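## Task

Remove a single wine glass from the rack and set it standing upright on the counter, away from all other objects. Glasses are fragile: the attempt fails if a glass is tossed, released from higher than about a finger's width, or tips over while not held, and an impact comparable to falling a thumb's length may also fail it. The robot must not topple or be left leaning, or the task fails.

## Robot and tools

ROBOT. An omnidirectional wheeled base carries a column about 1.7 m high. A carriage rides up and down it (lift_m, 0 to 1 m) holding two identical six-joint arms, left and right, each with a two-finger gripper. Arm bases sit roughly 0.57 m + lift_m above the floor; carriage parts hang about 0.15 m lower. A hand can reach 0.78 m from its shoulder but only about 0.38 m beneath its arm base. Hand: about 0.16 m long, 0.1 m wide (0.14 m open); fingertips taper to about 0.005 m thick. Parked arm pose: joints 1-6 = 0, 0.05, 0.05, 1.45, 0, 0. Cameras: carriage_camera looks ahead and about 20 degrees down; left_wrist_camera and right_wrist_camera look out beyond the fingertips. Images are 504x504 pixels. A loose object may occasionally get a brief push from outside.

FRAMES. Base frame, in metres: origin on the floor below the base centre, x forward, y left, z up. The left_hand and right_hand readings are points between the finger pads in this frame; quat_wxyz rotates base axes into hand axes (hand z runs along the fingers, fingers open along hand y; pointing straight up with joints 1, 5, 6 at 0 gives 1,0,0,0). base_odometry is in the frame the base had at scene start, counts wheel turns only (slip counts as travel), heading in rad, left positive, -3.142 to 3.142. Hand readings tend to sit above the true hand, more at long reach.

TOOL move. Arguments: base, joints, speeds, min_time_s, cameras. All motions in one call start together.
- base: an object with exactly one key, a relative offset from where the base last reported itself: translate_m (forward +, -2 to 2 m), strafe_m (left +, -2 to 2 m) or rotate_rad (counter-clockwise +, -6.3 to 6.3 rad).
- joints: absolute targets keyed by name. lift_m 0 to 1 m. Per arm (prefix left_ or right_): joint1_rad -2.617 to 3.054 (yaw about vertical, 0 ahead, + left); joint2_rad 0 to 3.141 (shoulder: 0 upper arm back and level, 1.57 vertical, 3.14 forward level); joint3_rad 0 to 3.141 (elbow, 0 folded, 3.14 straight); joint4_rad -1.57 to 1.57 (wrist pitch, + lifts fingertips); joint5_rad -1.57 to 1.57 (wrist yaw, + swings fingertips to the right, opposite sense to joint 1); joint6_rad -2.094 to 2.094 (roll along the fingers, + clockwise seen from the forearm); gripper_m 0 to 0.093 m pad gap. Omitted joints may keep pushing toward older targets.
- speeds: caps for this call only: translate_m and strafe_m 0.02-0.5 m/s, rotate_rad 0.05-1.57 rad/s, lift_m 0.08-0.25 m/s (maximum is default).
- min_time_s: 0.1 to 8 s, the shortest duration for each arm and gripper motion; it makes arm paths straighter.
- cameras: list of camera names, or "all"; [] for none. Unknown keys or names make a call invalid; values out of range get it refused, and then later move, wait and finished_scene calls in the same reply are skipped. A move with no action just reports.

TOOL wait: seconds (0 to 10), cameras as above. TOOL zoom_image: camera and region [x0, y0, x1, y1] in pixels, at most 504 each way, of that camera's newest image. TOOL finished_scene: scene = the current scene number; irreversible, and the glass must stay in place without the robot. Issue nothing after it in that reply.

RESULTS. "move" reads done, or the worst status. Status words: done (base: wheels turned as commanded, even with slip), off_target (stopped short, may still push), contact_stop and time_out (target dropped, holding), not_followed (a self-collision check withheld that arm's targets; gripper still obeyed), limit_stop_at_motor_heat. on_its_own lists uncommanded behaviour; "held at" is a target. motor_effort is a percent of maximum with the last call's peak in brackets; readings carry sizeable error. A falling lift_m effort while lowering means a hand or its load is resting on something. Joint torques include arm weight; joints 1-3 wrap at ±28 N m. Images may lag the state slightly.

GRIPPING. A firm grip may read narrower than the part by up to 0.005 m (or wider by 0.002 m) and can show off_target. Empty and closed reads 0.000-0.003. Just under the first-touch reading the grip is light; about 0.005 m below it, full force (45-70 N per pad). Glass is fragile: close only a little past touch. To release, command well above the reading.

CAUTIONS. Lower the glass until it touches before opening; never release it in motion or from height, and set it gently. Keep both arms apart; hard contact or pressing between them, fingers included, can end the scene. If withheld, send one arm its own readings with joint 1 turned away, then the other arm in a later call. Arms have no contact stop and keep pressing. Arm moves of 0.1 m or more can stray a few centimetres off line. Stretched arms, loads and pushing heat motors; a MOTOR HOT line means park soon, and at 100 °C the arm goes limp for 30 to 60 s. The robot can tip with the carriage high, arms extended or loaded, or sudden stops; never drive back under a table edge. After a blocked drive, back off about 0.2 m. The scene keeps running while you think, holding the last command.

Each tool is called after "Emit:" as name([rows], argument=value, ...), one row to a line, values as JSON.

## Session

Emit:
move()

Scene clock: 0.00 s.
Joint torques (N m): no reading
base_odometry: x=+0.000 y=+0.000 heading=+0.000
base_status: not commanded
joint_positions: lift_m=+0.300 left_joint1_rad=+0.003 left_joint2_rad=+0.043 left_joint3_rad=+0.048 left_joint4_rad=+1.413 left_joint5_rad=+0.046 left_joint6_rad=+0.033 left_gripper_m=+0.09396 right_joint1_rad=-0.012 right_joint2_rad=+0.057 right_joint3_rad=+0.037 right_joint4_rad=+1.477 right_joint5_rad=+0.039 right_joint6_rad=-0.033 right_gripper_m=+0.09396
joint_status: not commanded
motor_effort: lift_m=+22 drive_wheels=-2
left_hand: x=+0.2701 y=+0.3076 z=+1.3163 quat_wxyz=(+0.997, +0.024, +0.076, +0.016) (m; base frame)
right_hand: x=+0.2623 y=-0.3225 z=+1.3152 quat_wxyz=(+0.998, +0.019, +0.057, -0.024) (m; base frame)
pictures: carriage_camera, left_wrist_camera, right_wrist_camera

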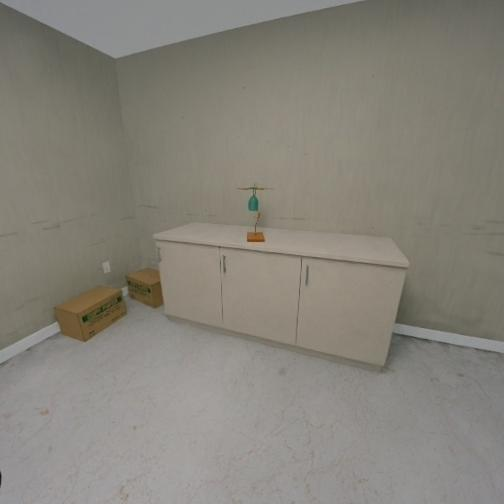

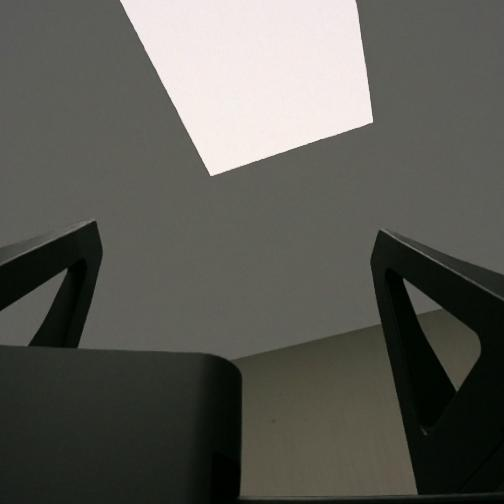

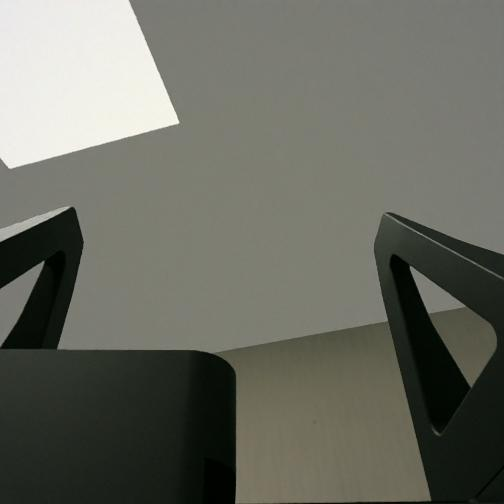

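Emit:
move(base={"rotate_rad": -0.33}, speeds={"rotate_rad": 0.5}, joints={"lift_m": 0.6}, cameras=[])

Emit:
move(base={"strafe_m": 0.5}, speeds={"strafe_m": 0.25}, cameras=["carriage_camera"])

Emit:
move(base={"translate_m": 0.5}, speeds={"translate_m": 0.2}, cameras=["carriage_camera"])

Scene clock: 3.80 s.
Joint torques (N m): left_arm=[-0.36 4.14 6.69 -0.1 -0.1 0.03] | right_arm=[0.69 3.73 6.97 -0.14 -0.1 0.04]
move: done
base_odometry: x=+0.000 y=+0.000 heading=-0.330
base_status: done
joint_positions: lift_m=+0.600 left_joint1_rad=+0.003 left_joint2_rad=+0.043 left_joint3_rad=+0.048 left_joint4_rad=+1.413 left_joint5_rad=+0.046 left_joint6_rad=+0.033 left_gripper_m=+0.09396 right_joint1_rad=-0.012 right_joint2_rad=+0.057 right_joint3_rad=+0.037 right_joint4_rad=+1.477 right_joint5_rad=+0.039 right_joint6_rad=-0.033 right_gripper_m=+0.09396
joint_status: all done
motor_effort: lift_m=+23(29) drive_wheels=+1(6)
left_hand: x=+0.2703 y=+0.3076 z=+1.6162 quat_wxyz=(+0.997, +0.024, +0.076, +0.016) (m; base frame)
right_hand: x=+0.2623 y=-0.3225 z=+1.6150 quat_wxyz=(+0.998, +0.019, +0.057, -0.024) (m; base frame)
pictures: none
No camera images: "cameras" was empty.

Scene clock: 7.10 s.
Joint torques (N m): left_arm=[-0.28 4.01 6.87 -0.12 -0.04 0.1] | right_arm=[0.58 3.66 6.98 -0.15 -0.11 0.05]
move: done
base_odometry: x=+0.162 y=+0.473 heading=-0.330
base_status: done
joint_positions: lift_m=+0.600 left_joint1_rad=+0.003 left_joint2_rad=+0.043 left_joint3_rad=+0.048 left_joint4_rad=+1.413 left_joint5_rad=+0.046 left_joint6_rad=+0.033 left_gripper_m=+0.09396 right_joint1_rad=-0.012 right_joint2_rad=+0.057 right_joint3_rad=+0.037 right_joint4_rad=+1.477 right_joint5_rad=+0.039 right_joint6_rad=-0.033 right_gripper_m=+0.09396
joint_status: not commanded
motor_effort: lift_m=+24(24) drive_wheels=-5(9)
left_hand: x=+0.2703 y=+0.3076 z=+1.6162 quat_wxyz=(+0.997, +0.024, +0.076, +0.016) (m; base frame)
right_hand: x=+0.2623 y=-0.3225 z=+1.6150 quat_wxyz=(+0.998, +0.019, +0.057, -0.024) (m; base frame)
pictures: carriage_camera

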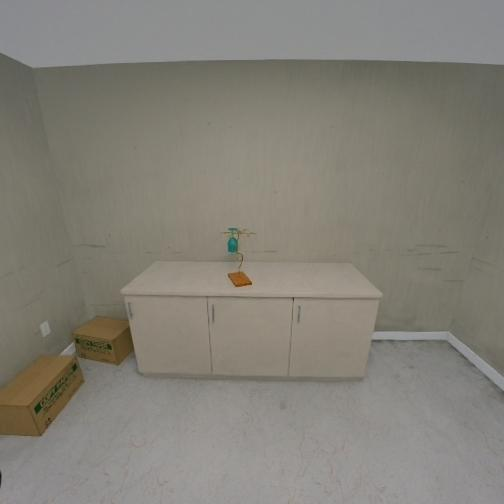

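Scene clock: 10.70 s.
Joint torques (N m): left_arm=[-0.32 4.16 6.79 -0.13 -0.06 0.03] | right_arm=[0.62 3.69 7.16 -0.15 -0.12 0.03]
move: done
base_odometry: x=+0.635 y=+0.311 heading=-0.330
base_status: done
joint_positions: lift_m=+0.600 left_joint1_rad=+0.003 left_joint2_rad=+0.043 left_joint3_rad=+0.048 left_joint4_rad=+1.411 left_joint5_rad=+0.046 left_joint6_rad=+0.033 left_gripper_m=+0.09396 right_joint1_rad=-0.012 right_joint2_rad=+0.057 right_joint3_rad=+0.037 right_joint4_rad=+1.478 right_joint5_rad=+0.039 right_joint6_rad=-0.033 right_gripper_m=+0.09396
joint_status: not commanded
motor_effort: lift_m=+23(24) drive_wheels=-3(7)
left_hand: x=+0.2706 y=+0.3076 z=+1.6161 quat_wxyz=(+0.997, +0.024, +0.076, +0.016) (m; base frame)
right_hand: x=+0.2622 y=-0.3225 z=+1.6151 quat_wxyz=(+0.998, +0.019, +0.057, -0.024) (m; base frame)
pictures: carriage_camera

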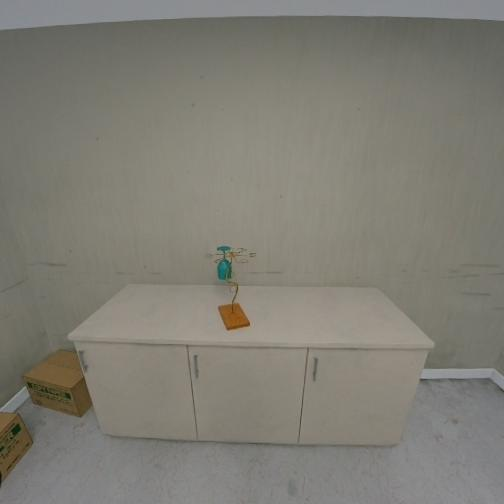

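Emit:
zoom_image(camera="carriage_camera", region=[185, 235, 285, 335])

Scaled by 5.040 from the camera's 504x504 image, which has a finer 720x720 frame.

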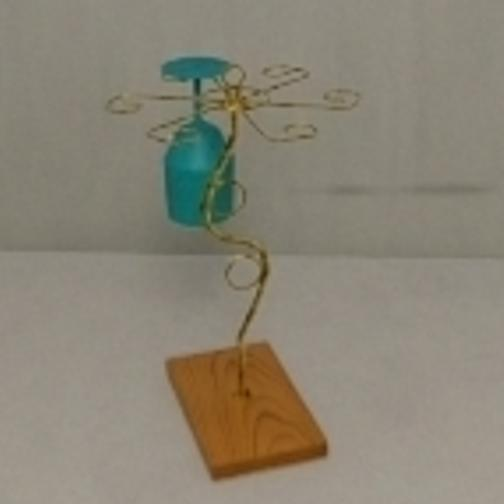

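Emit:
move(base={"rotate_rad": -0.026}, speeds={"rotate_rad": 0.3}, joints={"lift_m": 0.7}, cameras=[])

Emit:
move(base={"translate_m": 0.5}, speeds={"translate_m": 0.15}, cameras=["carriage_camera"])

Emit:
zoom_image(camera="carriage_camera", region=[160, 300, 290, 430])

Scene clock: 17.87 s.
Joint torques (N m): left_arm=[-0.14 3.99 6.71 -0.11 -0.09 0.04] | right_arm=[0.62 3.7 6.93 -0.16 -0.12 0.04]
move: done
base_odometry: x=+0.636 y=+0.311 heading=-0.356
base_status: done
joint_positions: lift_m=+0.700 left_joint1_rad=+0.003 left_joint2_rad=+0.043 left_joint3_rad=+0.048 left_joint4_rad=+1.411 left_joint5_rad=+0.046 left_joint6_rad=+0.033 left_gripper_m=+0.09396 right_joint1_rad=-0.012 right_joint2_rad=+0.057 right_joint3_rad=+0.037 right_joint4_rad=+1.478 right_joint5_rad=+0.039 right_joint6_rad=-0.033 right_gripper_m=+0.09396
joint_status: all done
motor_effort: lift_m=+24(28) drive_wheels=-5(6)
left_hand: x=+0.2706 y=+0.3076 z=+1.7161 quat_wxyz=(+0.997, +0.024, +0.076, +0.016) (m; base frame)
right_hand: x=+0.2622 y=-0.3225 z=+1.7151 quat_wxyz=(+0.998, +0.019, +0.057, -0.024) (m; base frame)
pictures: none
No camera images: "cameras" was empty.

Scene clock: 22.10 s.
Joint torques (N m): left_arm=[-0.23 4 6.61 -0.12 -0.07 0.05] | right_arm=[0.58 3.73 7.04 -0.13 -0.12 0.05]
move: done
base_odometry: x=+1.104 y=+0.137 heading=-0.356
base_status: done
joint_positions: lift_m=+0.700 left_joint1_rad=+0.003 left_joint2_rad=+0.043 left_joint3_rad=+0.048 left_joint4_rad=+1.411 left_joint5_rad=+0.046 left_joint6_rad=+0.033 left_gripper_m=+0.09396 right_joint1_rad=-0.012 right_joint2_rad=+0.057 right_joint3_rad=+0.037 right_joint4_rad=+1.478 right_joint5_rad=+0.039 right_joint6_rad=-0.033 right_gripper_m=+0.09396
joint_status: not commanded
motor_effort: lift_m=+23(24) drive_wheels=-5(9)
left_hand: x=+0.2706 y=+0.3076 z=+1.7161 quat_wxyz=(+0.997, +0.024, +0.076, +0.016) (m; base frame)
right_hand: x=+0.2622 y=-0.3225 z=+1.7151 quat_wxyz=(+0.998, +0.019, +0.057, -0.024) (m; base frame)
pictures: carriage_camera

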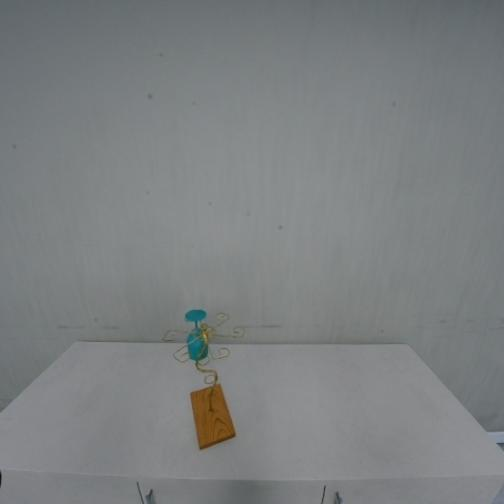

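Scaled by 3.877 from the camera's 504x504 image, which has a finer 720x720 frame.

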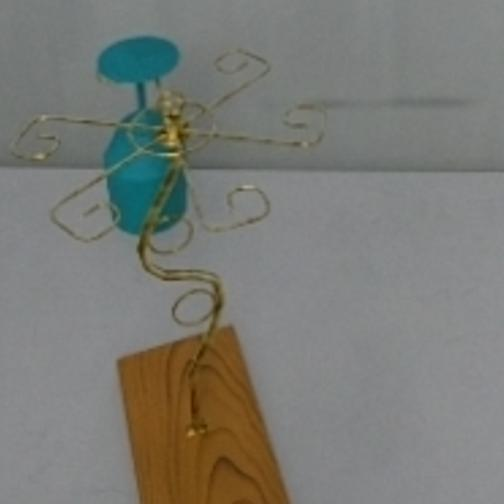

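Emit:
move(base={"translate_m": 0.12}, speeds={"translate_m": 0.1}, cameras=["carriage_camera"])

Emit:
move(joints={"left_joint1_rad": -0.2, "left_joint2_rad": 1.43, "left_joint3_rad": 1.4, "left_joint4_rad": -0.67, "left_joint5_rad": 0, "left_joint6_rad": 0}, min_time_s=5, cameras=["carriage_camera", "left_wrist_camera"])

Scene clock: 29.43 s.
Joint torques (N m): left_arm=[-0.24 4.04 6.68 -0.05 -0.04 0.05] | right_arm=[0.62 3.73 6.94 -0.13 -0.12 0.03]
move: done
base_odometry: x=+1.216 y=+0.095 heading=-0.357
base_status: done
joint_positions: lift_m=+0.700 left_joint1_rad=+0.003 left_joint2_rad=+0.043 left_joint3_rad=+0.048 left_joint4_rad=+1.411 left_joint5_rad=+0.046 left_joint6_rad=+0.033 left_gripper_m=+0.09396 right_joint1_rad=-0.012 right_joint2_rad=+0.057 right_joint3_rad=+0.037 right_joint4_rad=+1.477 right_joint5_rad=+0.039 right_joint6_rad=-0.033 right_gripper_m=+0.09396
joint_status: not commanded
motor_effort: lift_m=+23(24) drive_wheels=-5(11)
left_hand: x=+0.2707 y=+0.3076 z=+1.7161 quat_wxyz=(+0.997, +0.024, +0.077, +0.016) (m; base frame)
right_hand: x=+0.2625 y=-0.3225 z=+1.7150 quat_wxyz=(+0.998, +0.019, +0.057, -0.024) (m; base frame)
pictures: carriage_camera

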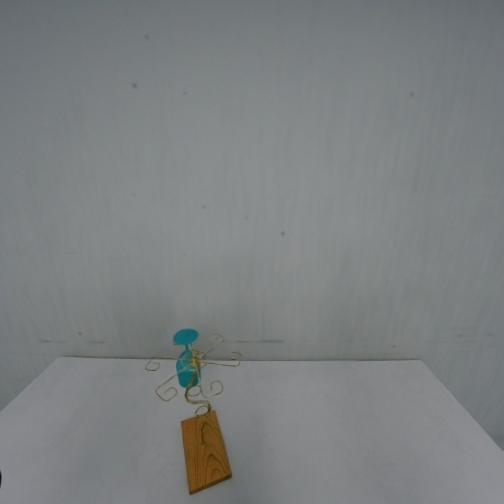

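Scene clock: 34.73 s.
Joint torques (N m): left_arm=[-0.98 -4.72 10.73 1.51 -0.16 -0.03] | right_arm=[0.59 3.7 7.02 -0.14 -0.12 0.05]
move: done
base_odometry: x=+1.216 y=+0.095 heading=-0.357
base_status: not commanded
joint_positions: lift_m=+0.700 left_joint1_rad=-0.193 left_joint2_rad=+1.414 left_joint3_rad=+1.374 left_joint4_rad=-0.656 left_joint5_rad=+0.012 left_joint6_rad=+0.010 left_gripper_m=+0.09396 right_joint1_rad=-0.012 right_joint2_rad=+0.057 right_joint3_rad=+0.037 right_joint4_rad=+1.477 right_joint5_rad=+0.039 right_joint6_rad=-0.033 right_gripper_m=+0.09396
joint_status: all done
motor_effort: lift_m=+24(24) drive_wheels=+2(5)
left_hand: x=+0.6399 y=+0.2338 z=+1.5507 quat_wxyz=(+0.422, +0.094, +0.901, -0.044) (m; base frame)
right_hand: x=+0.2625 y=-0.3225 z=+1.7150 quat_wxyz=(+0.998, +0.019, +0.057, -0.024) (m; base frame)
pictures: carriage_camera, left_wrist_camera

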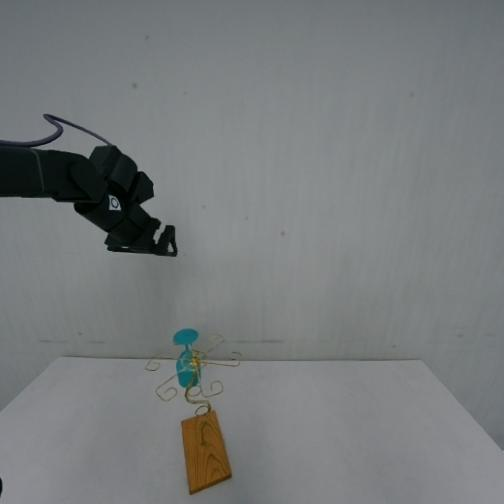

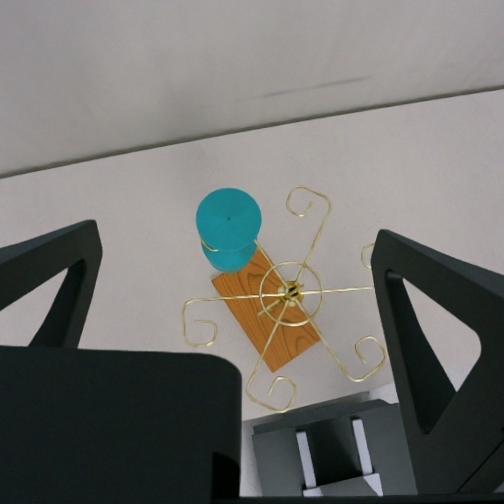

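Emit:
zoom_image(camera="left_wrist_camera", region=[160, 170, 400, 420])

Emit:
zoom_image(camera="left_wrist_camera", region=[180, 175, 280, 285])

Scaled by 2.016 from the camera's 504x504 image, which has a finer 720x720 frame.

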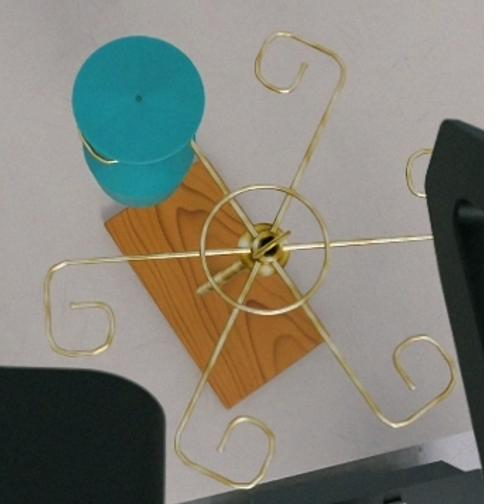

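Scaled by 4.582 from the camera's 504x504 image, which has a finer 720x720 frame.

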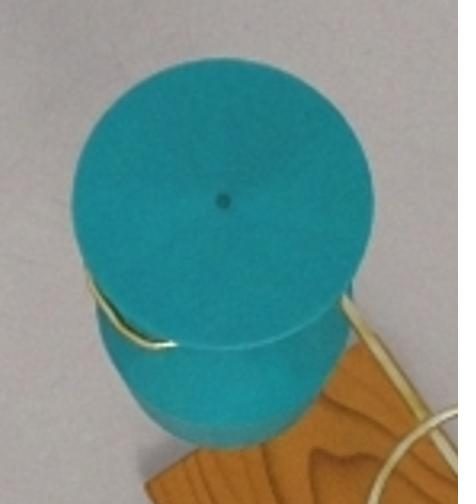

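Emit:
zoom_image(camera="left_wrist_camera", region=[220, 360, 420, 504])

Scaled by 2.520 from the camera's 504x504 image, which has a finer 720x720 frame.

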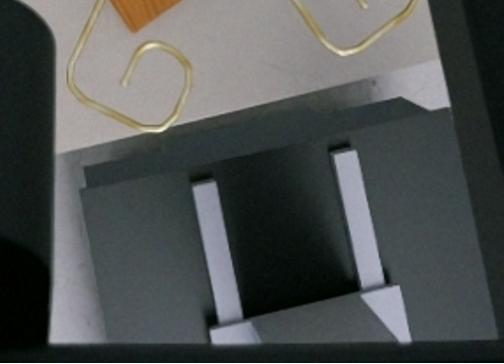

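Emit:
move(base={"translate_m": 0.07}, speeds={"translate_m": 0.08}, cameras=["left_wrist_camera"])

Emit:
zoom_image(camera="left_wrist_camera", region=[160, 204, 460, 504])

Scene clock: 48.80 s.
Joint torques (N m): left_arm=[-0.83 -5.09 10.8 1.58 -0.11 -0.04] | right_arm=[0.65 3.75 7.01 -0.08 -0.12 0.06]
move: done
base_odometry: x=+1.282 y=+0.070 heading=-0.358
base_status: done
joint_positions: lift_m=+0.700 left_joint1_rad=-0.194 left_joint2_rad=+1.418 left_joint3_rad=+1.375 left_joint4_rad=-0.660 left_joint5_rad=+0.010 left_joint6_rad=+0.010 left_gripper_m=+0.09396 right_joint1_rad=-0.012 right_joint2_rad=+0.057 right_joint3_rad=+0.037 right_joint4_rad=+1.477 right_joint5_rad=+0.039 right_joint6_rad=-0.033 right_gripper_m=+0.09396
joint_status: not commanded
motor_effort: lift_m=+23(24) drive_wheels=-5(9)
left_hand: x=+0.6400 y=+0.2334 z=+1.5485 quat_wxyz=(+0.418, +0.094, +0.902, -0.043) (m; base frame)
right_hand: x=+0.2625 y=-0.3225 z=+1.7150 quat_wxyz=(+0.998, +0.019, +0.057, -0.024) (m; base frame)
pictures: left_wrist_camera

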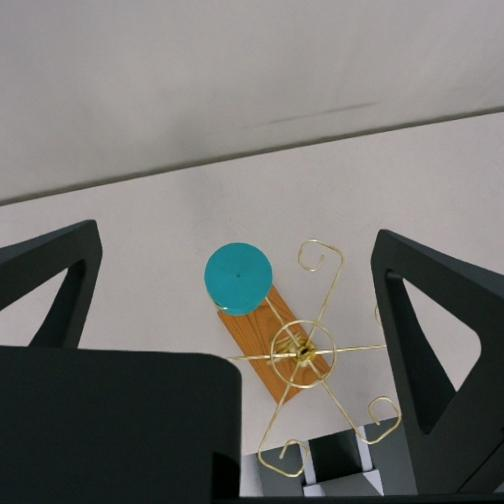

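Scaled by 1.680 from the camera's 504x504 image, which has a finer 720x720 frame.

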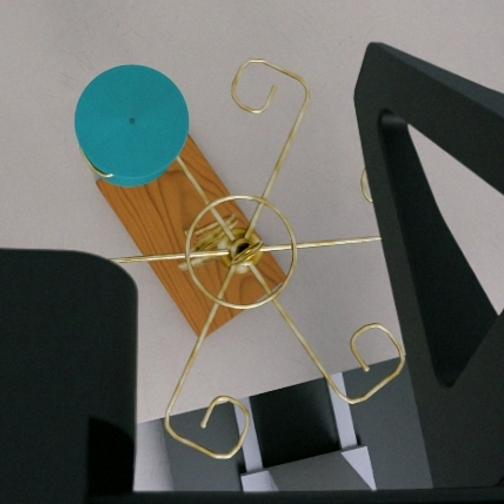

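Emit:
move(base={"strafe_m": 0.2}, speeds={"strafe_m": 0.1}, cameras=[])

Emit:
move(joints={"left_joint1_rad": 0.1, "left_joint2_rad": 2.37, "left_joint3_rad": 1.79, "left_joint4_rad": -0.995, "left_joint5_rad": 1.57, "left_joint6_rad": -1.57}, min_time_s=6, cameras=["carriage_camera", "left_wrist_camera"])

Scene clock: 53.23 s.
Joint torques (N m): left_arm=[-0.35 -5.11 10.78 1.65 -0.16 -0.04] | right_arm=[0.59 3.6 7.05 -0.14 -0.12 0.03]
move: done
base_odometry: x=+1.352 y=+0.257 heading=-0.358
base_status: done
joint_positions: lift_m=+0.700 left_joint1_rad=-0.199 left_joint2_rad=+1.418 left_joint3_rad=+1.375 left_joint4_rad=-0.660 left_joint5_rad=+0.005 left_joint6_rad=+0.009 left_gripper_m=+0.09396 right_joint1_rad=-0.012 right_joint2_rad=+0.057 right_joint3_rad=+0.037 right_joint4_rad=+1.477 right_joint5_rad=+0.039 right_joint6_rad=-0.033 right_gripper_m=+0.09396
joint_status: not commanded
motor_effort: lift_m=+23(24) drive_wheels=+0(6)
left_hand: x=+0.6397 y=+0.2324 z=+1.5484 quat_wxyz=(+0.418, +0.095, +0.902, -0.042) (m; base frame)
right_hand: x=+0.2625 y=-0.3225 z=+1.7150 quat_wxyz=(+0.998, +0.019, +0.057, -0.024) (m; base frame)
pictures: none
No camera images: "cameras" was empty.

Scene clock: 59.53 s.
Joint torques (N m): left_arm=[0.4 -10.58 8.57 0.15 0.63 0.04] | right_arm=[0.62 3.7 6.94 -0.14 -0.11 0.05]
move: done
base_odometry: x=+1.352 y=+0.257 heading=-0.358
base_status: not commanded
joint_positions: lift_m=+0.700 left_joint1_rad=+0.092 left_joint2_rad=+2.343 left_joint3_rad=+1.769 left_joint4_rad=-0.984 left_joint5_rad=+1.544 left_joint6_rad=-1.559 left_gripper_m=+0.09397 right_joint1_rad=-0.012 right_joint2_rad=+0.057 right_joint3_rad=+0.037 right_joint4_rad=+1.477 right_joint5_rad=+0.039 right_joint6_rad=-0.033 right_gripper_m=+0.09396
joint_status: all done
joint sent to its limit — left_joint5_rad, upper limit.
motor_effort: lift_m=+24(24) drive_wheels=+0(1)
left_hand: x=+0.6893 y=+0.1832 z=+1.4263 quat_wxyz=(-0.464, -0.524, +0.489, -0.521) (m; base frame)
right_hand: x=+0.2625 y=-0.3225 z=+1.7150 quat_wxyz=(+0.998, +0.019, +0.057, -0.024) (m; base frame)
pictures: carriage_camera, left_wrist_camera

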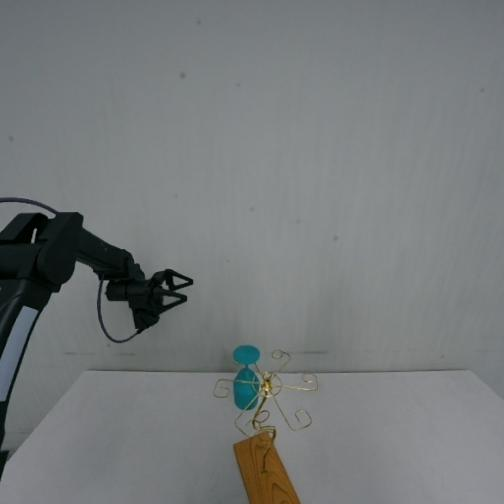

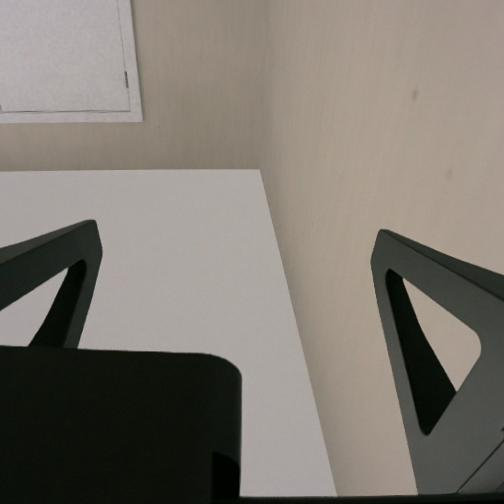

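Emit:
move(joints={"lift_m": 0.47}, speeds={"lift_m": 0.1}, cameras=["carriage_camera", "left_wrist_camera"])

Scene clock: 63.83 s.
Joint torques (N m): left_arm=[0.25 -11.52 7.88 0.17 0.6 -0.06] | right_arm=[0.65 3.73 6.86 -0.12 -0.13 0.04]
move: done
base_odometry: x=+1.352 y=+0.257 heading=-0.358
base_status: not commanded
joint_positions: lift_m=+0.470 left_joint1_rad=+0.092 left_joint2_rad=+2.353 left_joint3_rad=+1.777 left_joint4_rad=-0.987 left_joint5_rad=+1.548 left_joint6_rad=-1.560 left_gripper_m=+0.09397 right_joint1_rad=-0.012 right_joint2_rad=+0.057 right_joint3_rad=+0.037 right_joint4_rad=+1.477 right_joint5_rad=+0.039 right_joint6_rad=-0.033 right_gripper_m=+0.09396
joint_status: all done
motor_effort: lift_m=+21(21) drive_wheels=+0(1)
left_hand: x=+0.6906 y=+0.1833 z=+1.1953 quat_wxyz=(-0.466, -0.524, +0.487, -0.521) (m; base frame)
right_hand: x=+0.2625 y=-0.3225 z=+1.4854 quat_wxyz=(+0.998, +0.019, +0.057, -0.024) (m; base frame)
pictures: carriage_camera, left_wrist_camera

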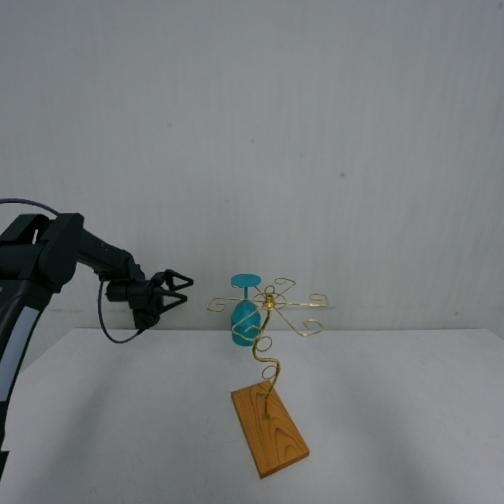

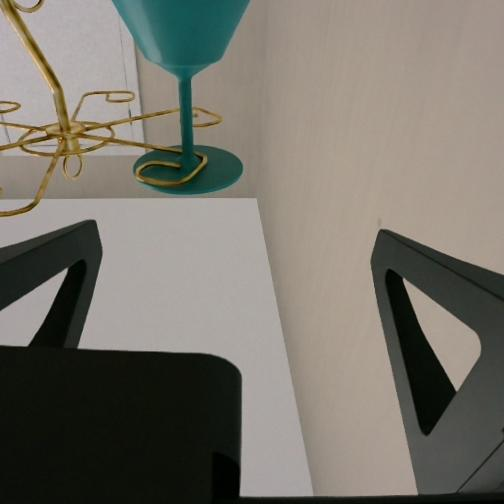

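Emit:
move(base={"translate_m": -0.02}, speeds={"translate_m": 0.05}, joints={"lift_m": 0.455}, cameras=[])

Emit:
move(base={"strafe_m": -0.08}, speeds={"strafe_m": 0.05}, cameras=["carriage_camera", "left_wrist_camera"])

Emit:
zoom_image(camera="left_wrist_camera", region=[130, 60, 330, 300])

Scene clock: 71.63 s.
Joint torques (N m): left_arm=[0.36 -11.71 7.49 0.18 0.55 0] | right_arm=[0.66 3.75 7.15 -0.07 -0.11 0.04]
move: done
base_odometry: x=+1.334 y=+0.264 heading=-0.358
base_status: done
joint_positions: lift_m=+0.455 left_joint1_rad=+0.092 left_joint2_rad=+2.359 left_joint3_rad=+1.781 left_joint4_rad=-0.989 left_joint5_rad=+1.551 left_joint6_rad=-1.561 left_gripper_m=+0.09397 right_joint1_rad=-0.012 right_joint2_rad=+0.057 right_joint3_rad=+0.037 right_joint4_rad=+1.476 right_joint5_rad=+0.039 right_joint6_rad=-0.033 right_gripper_m=+0.09396
joint_status: all done
motor_effort: lift_m=+21(21) drive_wheels=-1(4)
left_hand: x=+0.6912 y=+0.1833 z=+1.1790 quat_wxyz=(-0.468, -0.524, +0.485, -0.521) (m; base frame)
right_hand: x=+0.2626 y=-0.3225 z=+1.4704 quat_wxyz=(+0.998, +0.019, +0.058, -0.024) (m; base frame)
pictures: none
No camera images: "cameras" was empty.

Scene clock: 73.80 s.
Joint torques (N m): left_arm=[-0.06 -12.21 7.49 0.13 0.55 -0.02] | right_arm=[0.57 3.67 6.93 -0.12 -0.13 0.04]
move: done
base_odometry: x=+1.305 y=+0.189 heading=-0.358
base_status: done
joint_positions: lift_m=+0.455 left_joint1_rad=+0.098 left_joint2_rad=+2.359 left_joint3_rad=+1.781 left_joint4_rad=-0.989 left_joint5_rad=+1.551 left_joint6_rad=-1.561 left_gripper_m=+0.09397 right_joint1_rad=-0.012 right_joint2_rad=+0.057 right_joint3_rad=+0.037 right_joint4_rad=+1.476 right_joint5_rad=+0.039 right_joint6_rad=-0.033 right_gripper_m=+0.09396
joint_status: not commanded
motor_effort: lift_m=+20(21) drive_wheels=+0(6)
left_hand: x=+0.6920 y=+0.1859 z=+1.1790 quat_wxyz=(-0.466, -0.526, +0.483, -0.522) (m; base frame)
right_hand: x=+0.2626 y=-0.3225 z=+1.4704 quat_wxyz=(+0.998, +0.019, +0.058, -0.024) (m; base frame)
pictures: carriage_camera, left_wrist_camera

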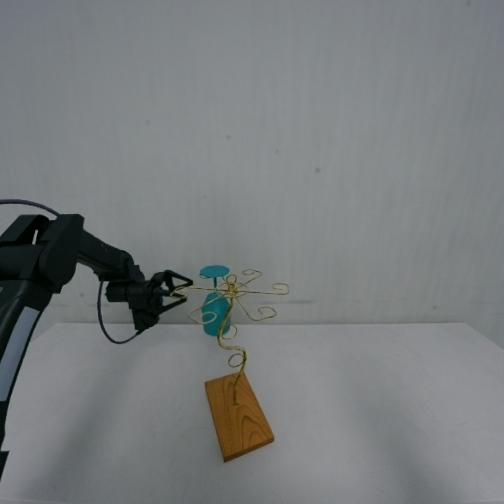

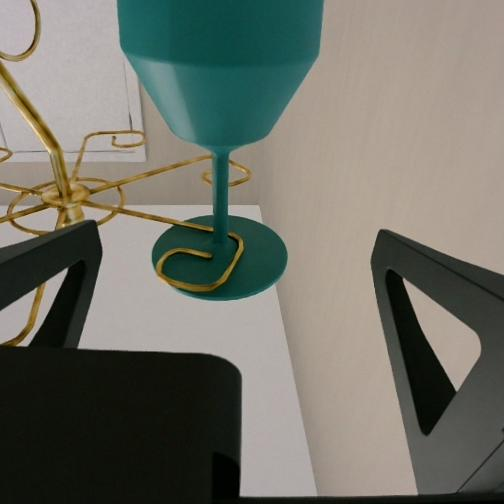

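Scaled by 2.100 from the camera's 504x504 image, which has a finer 720x720 frame.

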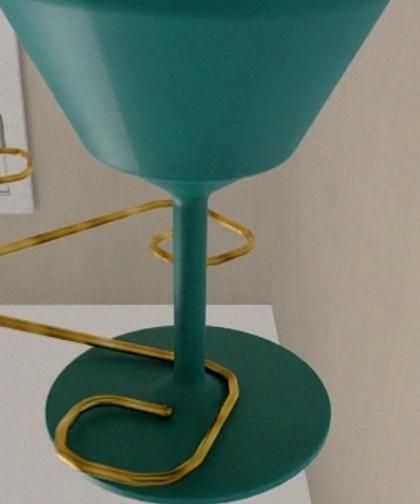

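Emit:
move(base={"strafe_m": -0.045}, speeds={"strafe_m": 0.03}, joints={"lift_m": 0.453}, cameras=["carriage_camera", "left_wrist_camera"])

Emit:
zoom_image(camera="left_wrist_camera", region=[90, 100, 390, 360])

Scene clock: 77.53 s.
Joint torques (N m): left_arm=[-0.14 -12.15 7.47 0.15 0.59 -0.03] | right_arm=[0.62 3.67 6.93 -0.14 -0.11 0.04]
move: done
base_odometry: x=+1.290 y=+0.147 heading=-0.358
base_status: done
joint_positions: lift_m=+0.453 left_joint1_rad=+0.099 left_joint2_rad=+2.360 left_joint3_rad=+1.781 left_joint4_rad=-0.990 left_joint5_rad=+1.551 left_joint6_rad=-1.561 left_gripper_m=+0.09397 right_joint1_rad=-0.012 right_joint2_rad=+0.057 right_joint3_rad=+0.037 right_joint4_rad=+1.476 right_joint5_rad=+0.039 right_joint6_rad=-0.033 right_gripper_m=+0.09396
joint_status: all done
motor_effort: lift_m=+20(20) drive_wheels=+0(5)
left_hand: x=+0.6920 y=+0.1863 z=+1.1767 quat_wxyz=(-0.467, -0.527, +0.482, -0.522) (m; base frame)
right_hand: x=+0.2626 y=-0.3225 z=+1.4685 quat_wxyz=(+0.998, +0.019, +0.058, -0.024) (m; base frame)
pictures: carriage_camera, left_wrist_camera

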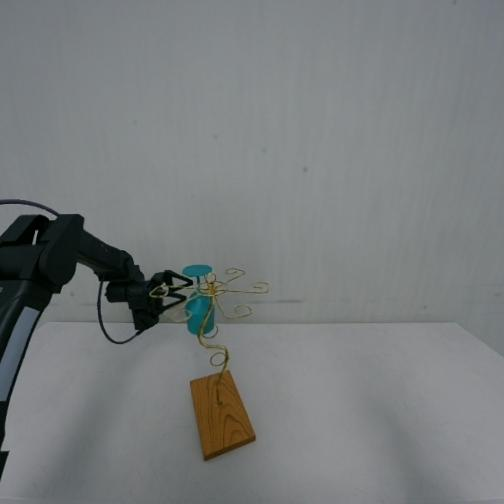

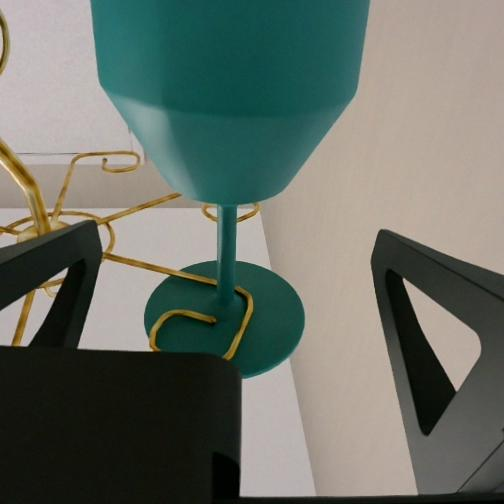

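Scaled by 1.680 from the camera's 504x504 image, which has a finer 720x720 frame.

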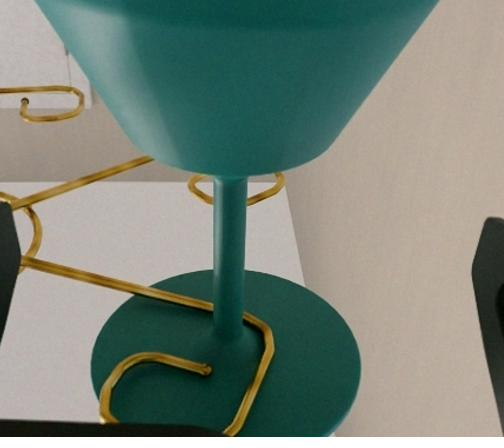

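Emit:
move(base={"strafe_m": -0.028}, speeds={"strafe_m": 0.03}, cameras=[])

Emit:
move(joints={"left_gripper_m": 0.035}, min_time_s=3, cameras=["carriage_camera", "left_wrist_camera"])

Emit:
zoom_image(camera="left_wrist_camera", region=[140, 180, 340, 380])

Scene clock: 81.07 s.
Joint torques (N m): left_arm=[-0.03 -12 7.57 0.19 0.6 -0.03] | right_arm=[0.66 3.67 6.98 -0.13 -0.12 0.05]
move: done
base_odometry: x=+1.280 y=+0.121 heading=-0.358
base_status: done
joint_positions: lift_m=+0.453 left_joint1_rad=+0.099 left_joint2_rad=+2.360 left_joint3_rad=+1.781 left_joint4_rad=-0.990 left_joint5_rad=+1.551 left_joint6_rad=-1.561 left_gripper_m=+0.09397 right_joint1_rad=-0.012 right_joint2_rad=+0.057 right_joint3_rad=+0.037 right_joint4_rad=+1.476 right_joint5_rad=+0.039 right_joint6_rad=-0.033 right_gripper_m=+0.09396
joint_status: not commanded
motor_effort: lift_m=+20(20) drive_wheels=+0(5)
left_hand: x=+0.6919 y=+0.1861 z=+1.1767 quat_wxyz=(-0.467, -0.526, +0.482, -0.521) (m; base frame)
right_hand: x=+0.2626 y=-0.3225 z=+1.4685 quat_wxyz=(+0.998, +0.019, +0.058, -0.024) (m; base frame)
pictures: none
No camera images: "cameras" was empty.

Scene clock: 84.33 s.
Joint torques (N m): left_arm=[-0.17 -12.11 7.5 0.19 0.53 -0.02] | right_arm=[0.61 3.74 6.99 -0.14 -0.14 0.04]
move: done
base_odometry: x=+1.280 y=+0.121 heading=-0.358
base_status: not commanded
joint_positions: lift_m=+0.453 left_joint1_rad=+0.099 left_joint2_rad=+2.360 left_joint3_rad=+1.781 left_joint4_rad=-0.990 left_joint5_rad=+1.555 left_joint6_rad=-1.561 left_gripper_m=+0.03510 right_joint1_rad=-0.012 right_joint2_rad=+0.057 right_joint3_rad=+0.037 right_joint4_rad=+1.476 right_joint5_rad=+0.039 right_joint6_rad=-0.033 right_gripper_m=+0.09396
joint_status: all done
motor_effort: lift_m=+19(20) drive_wheels=-2(2)
left_hand: x=+0.6919 y=+0.1861 z=+1.1774 quat_wxyz=(-0.468, -0.526, +0.482, -0.522) (m; base frame)
right_hand: x=+0.2626 y=-0.3225 z=+1.4685 quat_wxyz=(+0.998, +0.019, +0.058, -0.024) (m; base frame)
pictures: carriage_camera, left_wrist_camera

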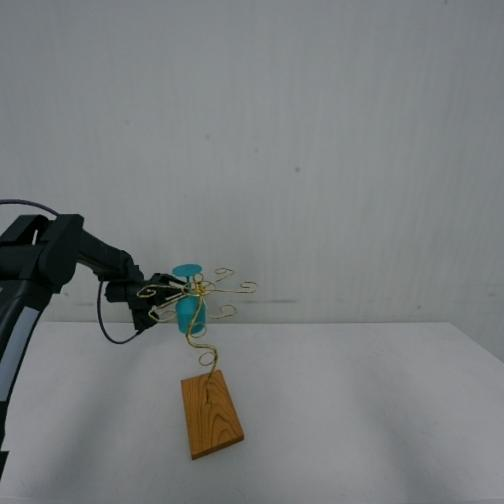

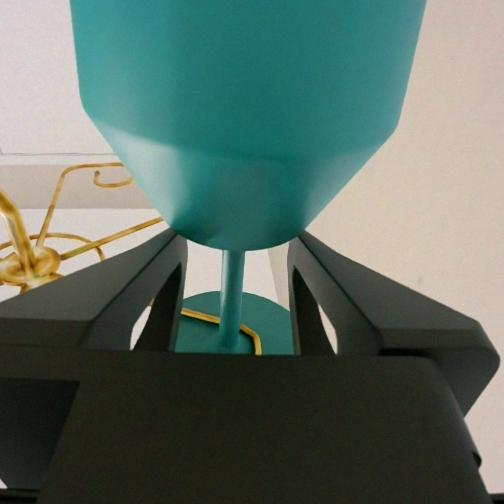

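Scaled by 2.520 from the camera's 504x504 image, which has a finer 720x720 frame.

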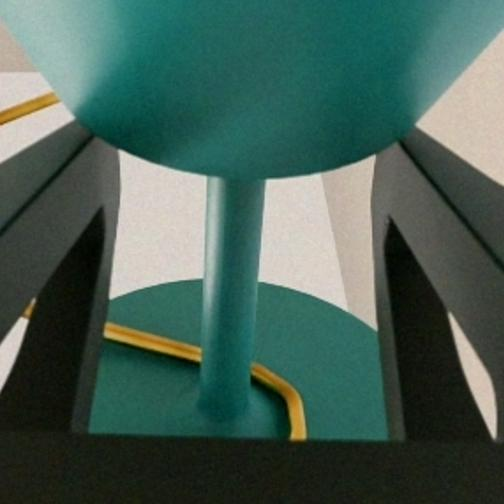

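Emit:
move(base={"translate_m": -0.002}, speeds={"translate_m": 0.02}, joints={"lift_m": 0.459}, cameras=[])

Emit:
move(joints={"left_gripper_m": 0.016}, min_time_s=3, cameras=["left_wrist_camera"])

Emit:
zoom_image(camera="left_wrist_camera", region=[140, 180, 340, 380])

Scene clock: 88.07 s.
Joint torques (N m): left_arm=[-0.32 -12.34 7.6 0.2 0.59 -0.07] | right_arm=[0.65 3.96 6.97 -0.2 -0.13 0.04]
move: done
base_odometry: x=+1.278 y=+0.122 heading=-0.358
base_status: done
joint_positions: lift_m=+0.459 left_joint1_rad=+0.099 left_joint2_rad=+2.361 left_joint3_rad=+1.781 left_joint4_rad=-0.992 left_joint5_rad=+1.555 left_joint6_rad=-1.561 left_gripper_m=+0.03510 right_joint1_rad=-0.012 right_joint2_rad=+0.057 right_joint3_rad=+0.037 right_joint4_rad=+1.477 right_joint5_rad=+0.039 right_joint6_rad=-0.033 right_gripper_m=+0.09396
joint_status: all done
motor_effort: lift_m=+24(28) drive_wheels=-2(2)
left_hand: x=+0.6919 y=+0.1861 z=+1.1826 quat_wxyz=(-0.469, -0.526, +0.481, -0.522) (m; base frame)
right_hand: x=+0.2623 y=-0.3225 z=+1.4740 quat_wxyz=(+0.998, +0.019, +0.057, -0.024) (m; base frame)
pictures: none
No camera images: "cameras" was empty.

Scene clock: 91.37 s.
Joint torques (N m): left_arm=[-0.12 -12.12 7.41 0.19 0.52 -0.06] | right_arm=[0.66 3.69 6.95 -0.13 -0.12 0.04]
move: done
base_odometry: x=+1.278 y=+0.122 heading=-0.358
base_status: not commanded
joint_positions: lift_m=+0.459 left_joint1_rad=+0.099 left_joint2_rad=+2.361 left_joint3_rad=+1.781 left_joint4_rad=-0.992 left_joint5_rad=+1.555 left_joint6_rad=-1.561 left_gripper_m=+0.01610 right_joint1_rad=-0.012 right_joint2_rad=+0.057 right_joint3_rad=+0.037 right_joint4_rad=+1.477 right_joint5_rad=+0.039 right_joint6_rad=-0.033 right_gripper_m=+0.09396
joint_status: all done
motor_effort: lift_m=+24(24) drive_wheels=-1(2)
left_hand: x=+0.6919 y=+0.1861 z=+1.1826 quat_wxyz=(-0.469, -0.526, +0.481, -0.522) (m; base frame)
right_hand: x=+0.2625 y=-0.3225 z=+1.4740 quat_wxyz=(+0.998, +0.019, +0.057, -0.024) (m; base frame)
pictures: left_wrist_camera

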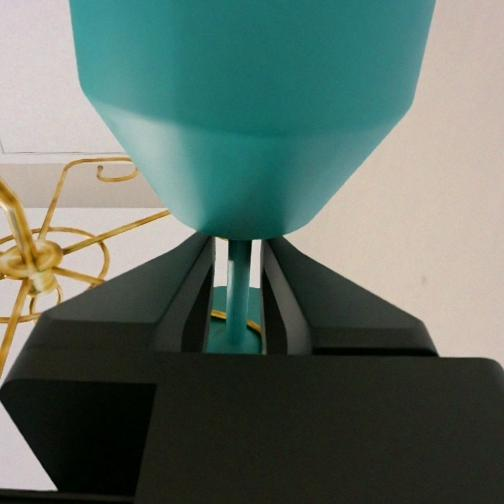

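Scaled by 2.520 from the camera's 504x504 image, which has a finer 720x720 frame.

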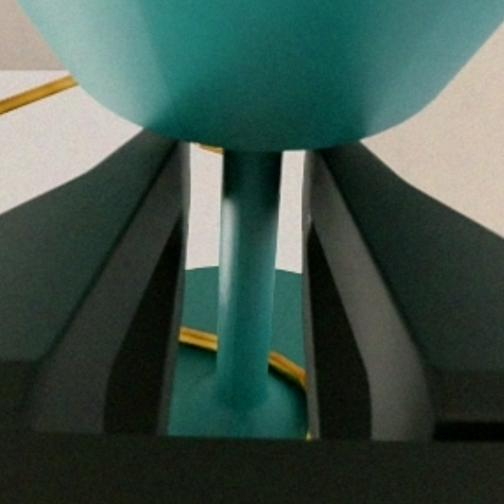

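Emit:
move(joints={"left_gripper_m": 0.004}, min_time_s=5, cameras=["left_wrist_camera"])

Emit:
move(joints={"left_gripper_m": 0.001}, min_time_s=2, cameras=["left_wrist_camera"])

Scene clock: 97.57 s.
Joint torques (N m): left_arm=[-0.23 -12.27 7.39 0.17 0.53 -0.03] | right_arm=[0.65 3.71 7.04 -0.14 -0.11 0.05]
move: done
base_odometry: x=+1.278 y=+0.122 heading=-0.358
base_status: not commanded
joint_positions: lift_m=+0.459 left_joint1_rad=+0.099 left_joint2_rad=+2.361 left_joint3_rad=+1.781 left_joint4_rad=-0.992 left_joint5_rad=+1.555 left_joint6_rad=-1.561 left_gripper_m=+0.00640 right_joint1_rad=-0.012 right_joint2_rad=+0.057 right_joint3_rad=+0.037 right_joint4_rad=+1.477 right_joint5_rad=+0.039 right_joint6_rad=-0.033 right_gripper_m=+0.09396
joint_status: all done
motor_effort: lift_m=+24(24) drive_wheels=-1(1)
left_hand: x=+0.6919 y=+0.1861 z=+1.1827 quat_wxyz=(-0.469, -0.526, +0.481, -0.522) (m; base frame)
right_hand: x=+0.2625 y=-0.3225 z=+1.4740 quat_wxyz=(+0.998, +0.019, +0.057, -0.024) (m; base frame)
pictures: left_wrist_camera

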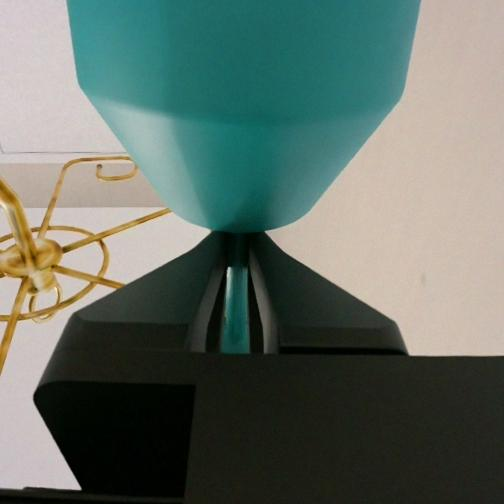

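Scene clock: 99.87 s.
Joint torques (N m): left_arm=[-0.18 -12.18 7.41 0.21 0.5 -0.06] | right_arm=[0.66 3.64 7.01 -0.14 -0.12 0.06]
move: off_target
base_odometry: x=+1.278 y=+0.122 heading=-0.358
base_status: not commanded
joint_positions: lift_m=+0.459 left_joint1_rad=+0.099 left_joint2_rad=+2.361 left_joint3_rad=+1.781 left_joint4_rad=-0.992 left_joint5_rad=+1.555 left_joint6_rad=-1.561 left_gripper_m=+0.00640 right_joint1_rad=-0.012 right_joint2_rad=+0.057 right_joint3_rad=+0.037 right_joint4_rad=+1.477 right_joint5_rad=+0.039 right_joint6_rad=-0.033 right_gripper_m=+0.09396
joint_status: left_gripper_m off_target (ended at +0.00640, target +0.00100)
motor_effort: lift_m=+24(24) drive_wheels=-1(1)
left_hand: x=+0.6919 y=+0.1861 z=+1.1827 quat_wxyz=(-0.469, -0.526, +0.481, -0.522) (m; base frame)
right_hand: x=+0.2625 y=-0.3225 z=+1.4740 quat_wxyz=(+0.998, +0.019, +0.057, -0.024) (m; base frame)
pictures: left_wrist_camera

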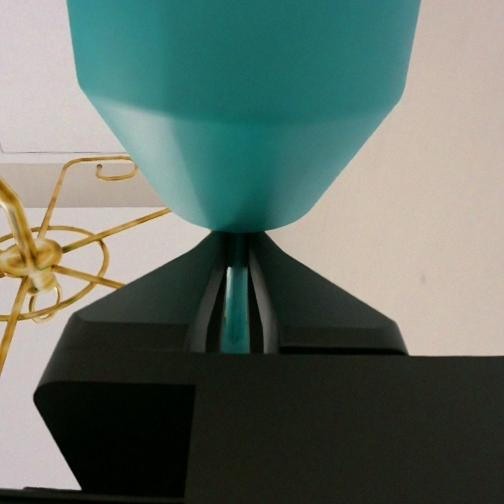

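Emit:
move(cameras=["carriage_camera"])

Emit:
zoom_image(camera="carriage_camera", region=[130, 240, 220, 330])

Scene clock: 111.07 s.
Joint torques (N m): left_arm=[-0.21 -12.22 7.35 0.17 0.57 -0.05] | right_arm=[0.64 3.75 6.95 -0.13 -0.12 0.06]
base_odometry: x=+1.278 y=+0.122 heading=-0.358
base_status: not commanded
joint_positions: lift_m=+0.459 left_joint1_rad=+0.099 left_joint2_rad=+2.361 left_joint3_rad=+1.781 left_joint4_rad=-0.992 left_joint5_rad=+1.555 left_joint6_rad=-1.561 left_gripper_m=+0.00640 right_joint1_rad=-0.012 right_joint2_rad=+0.057 right_joint3_rad=+0.037 right_joint4_rad=+1.477 right_joint5_rad=+0.039 right_joint6_rad=-0.033 right_gripper_m=+0.09396
joint_status: left_gripper_m off_target (ended at +0.00640, target +0.00100)
motor_effort: lift_m=+24(24) drive_wheels=-1(1)
left_hand: x=+0.6919 y=+0.1861 z=+1.1827 quat_wxyz=(-0.469, -0.526, +0.481, -0.522) (m; base frame)
right_hand: x=+0.2625 y=-0.3225 z=+1.4740 quat_wxyz=(+0.998, +0.019, +0.057, -0.024) (m; base frame)
pictures: carriage_camera

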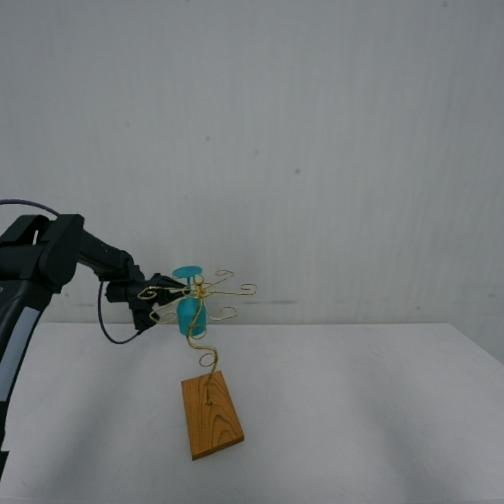

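Scaled by 5.600 from the camera's 504x504 image, which has a finer 720x720 frame.

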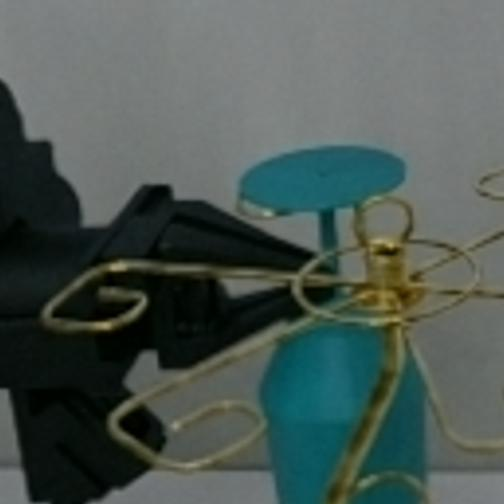

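Emit:
move(joints={"left_gripper_m": 0.03}, min_time_s=4, cameras=["left_wrist_camera"])

Emit:
move(joints={"left_gripper_m": 0.093}, min_time_s=3, cameras=["carriage_camera", "left_wrist_camera"])

Scene clock: 127.80 s.
Joint torques (N m): left_arm=[-0.1 -12.14 7.27 0.19 0.55 -0.04] | right_arm=[0.64 3.7 6.98 -0.13 -0.12 0.05]
move: done
base_odometry: x=+1.278 y=+0.122 heading=-0.358
base_status: not commanded
joint_positions: lift_m=+0.459 left_joint1_rad=+0.099 left_joint2_rad=+2.361 left_joint3_rad=+1.781 left_joint4_rad=-0.992 left_joint5_rad=+1.555 left_joint6_rad=-1.561 left_gripper_m=+0.02992 right_joint1_rad=-0.012 right_joint2_rad=+0.057 right_joint3_rad=+0.037 right_joint4_rad=+1.477 right_joint5_rad=+0.039 right_joint6_rad=-0.033 right_gripper_m=+0.09396
joint_status: all done
motor_effort: lift_m=+24(24) drive_wheels=-1(1)
left_hand: x=+0.6919 y=+0.1861 z=+1.1827 quat_wxyz=(-0.469, -0.526, +0.481, -0.522) (m; base frame)
right_hand: x=+0.2625 y=-0.3225 z=+1.4740 quat_wxyz=(+0.998, +0.019, +0.057, -0.024) (m; base frame)
pictures: left_wrist_camera

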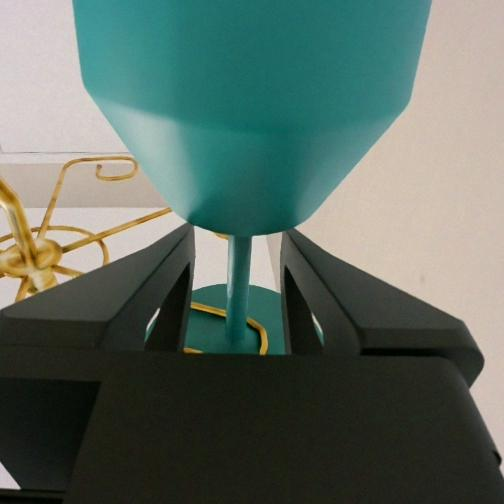

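Scene clock: 131.10 s.
Joint torques (N m): left_arm=[-0.2 -12.16 7.47 0.22 0.54 -0.02] | right_arm=[0.65 3.71 6.98 -0.13 -0.12 0.03]
move: done
base_odometry: x=+1.278 y=+0.122 heading=-0.358
base_status: not commanded
joint_positions: lift_m=+0.459 left_joint1_rad=+0.099 left_joint2_rad=+2.361 left_joint3_rad=+1.781 left_joint4_rad=-0.992 left_joint5_rad=+1.555 left_joint6_rad=-1.561 left_gripper_m=+0.09290 right_joint1_rad=-0.012 right_joint2_rad=+0.057 right_joint3_rad=+0.037 right_joint4_rad=+1.477 right_joint5_rad=+0.039 right_joint6_rad=-0.033 right_gripper_m=+0.09396
joint_status: all done
motor_effort: lift_m=+24(24) drive_wheels=-1(1)
left_hand: x=+0.6919 y=+0.1861 z=+1.1827 quat_wxyz=(-0.469, -0.526, +0.481, -0.522) (m; base frame)
right_hand: x=+0.2625 y=-0.3225 z=+1.4740 quat_wxyz=(+0.998, +0.019, +0.057, -0.024) (m; base frame)
pictures: carriage_camera, left_wrist_camera

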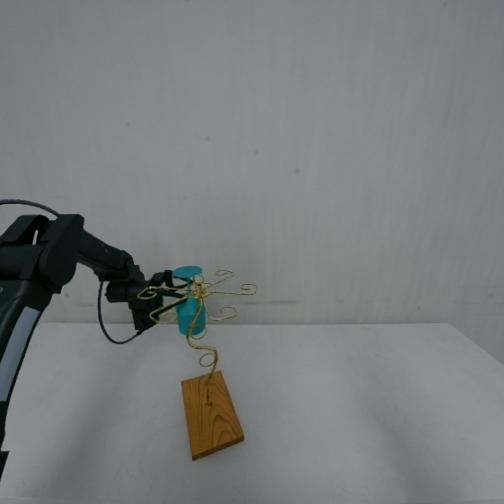

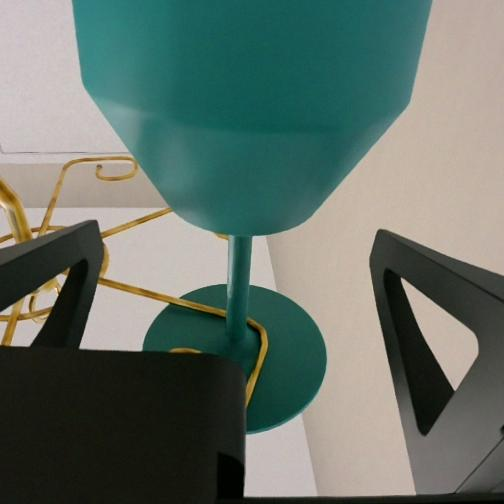

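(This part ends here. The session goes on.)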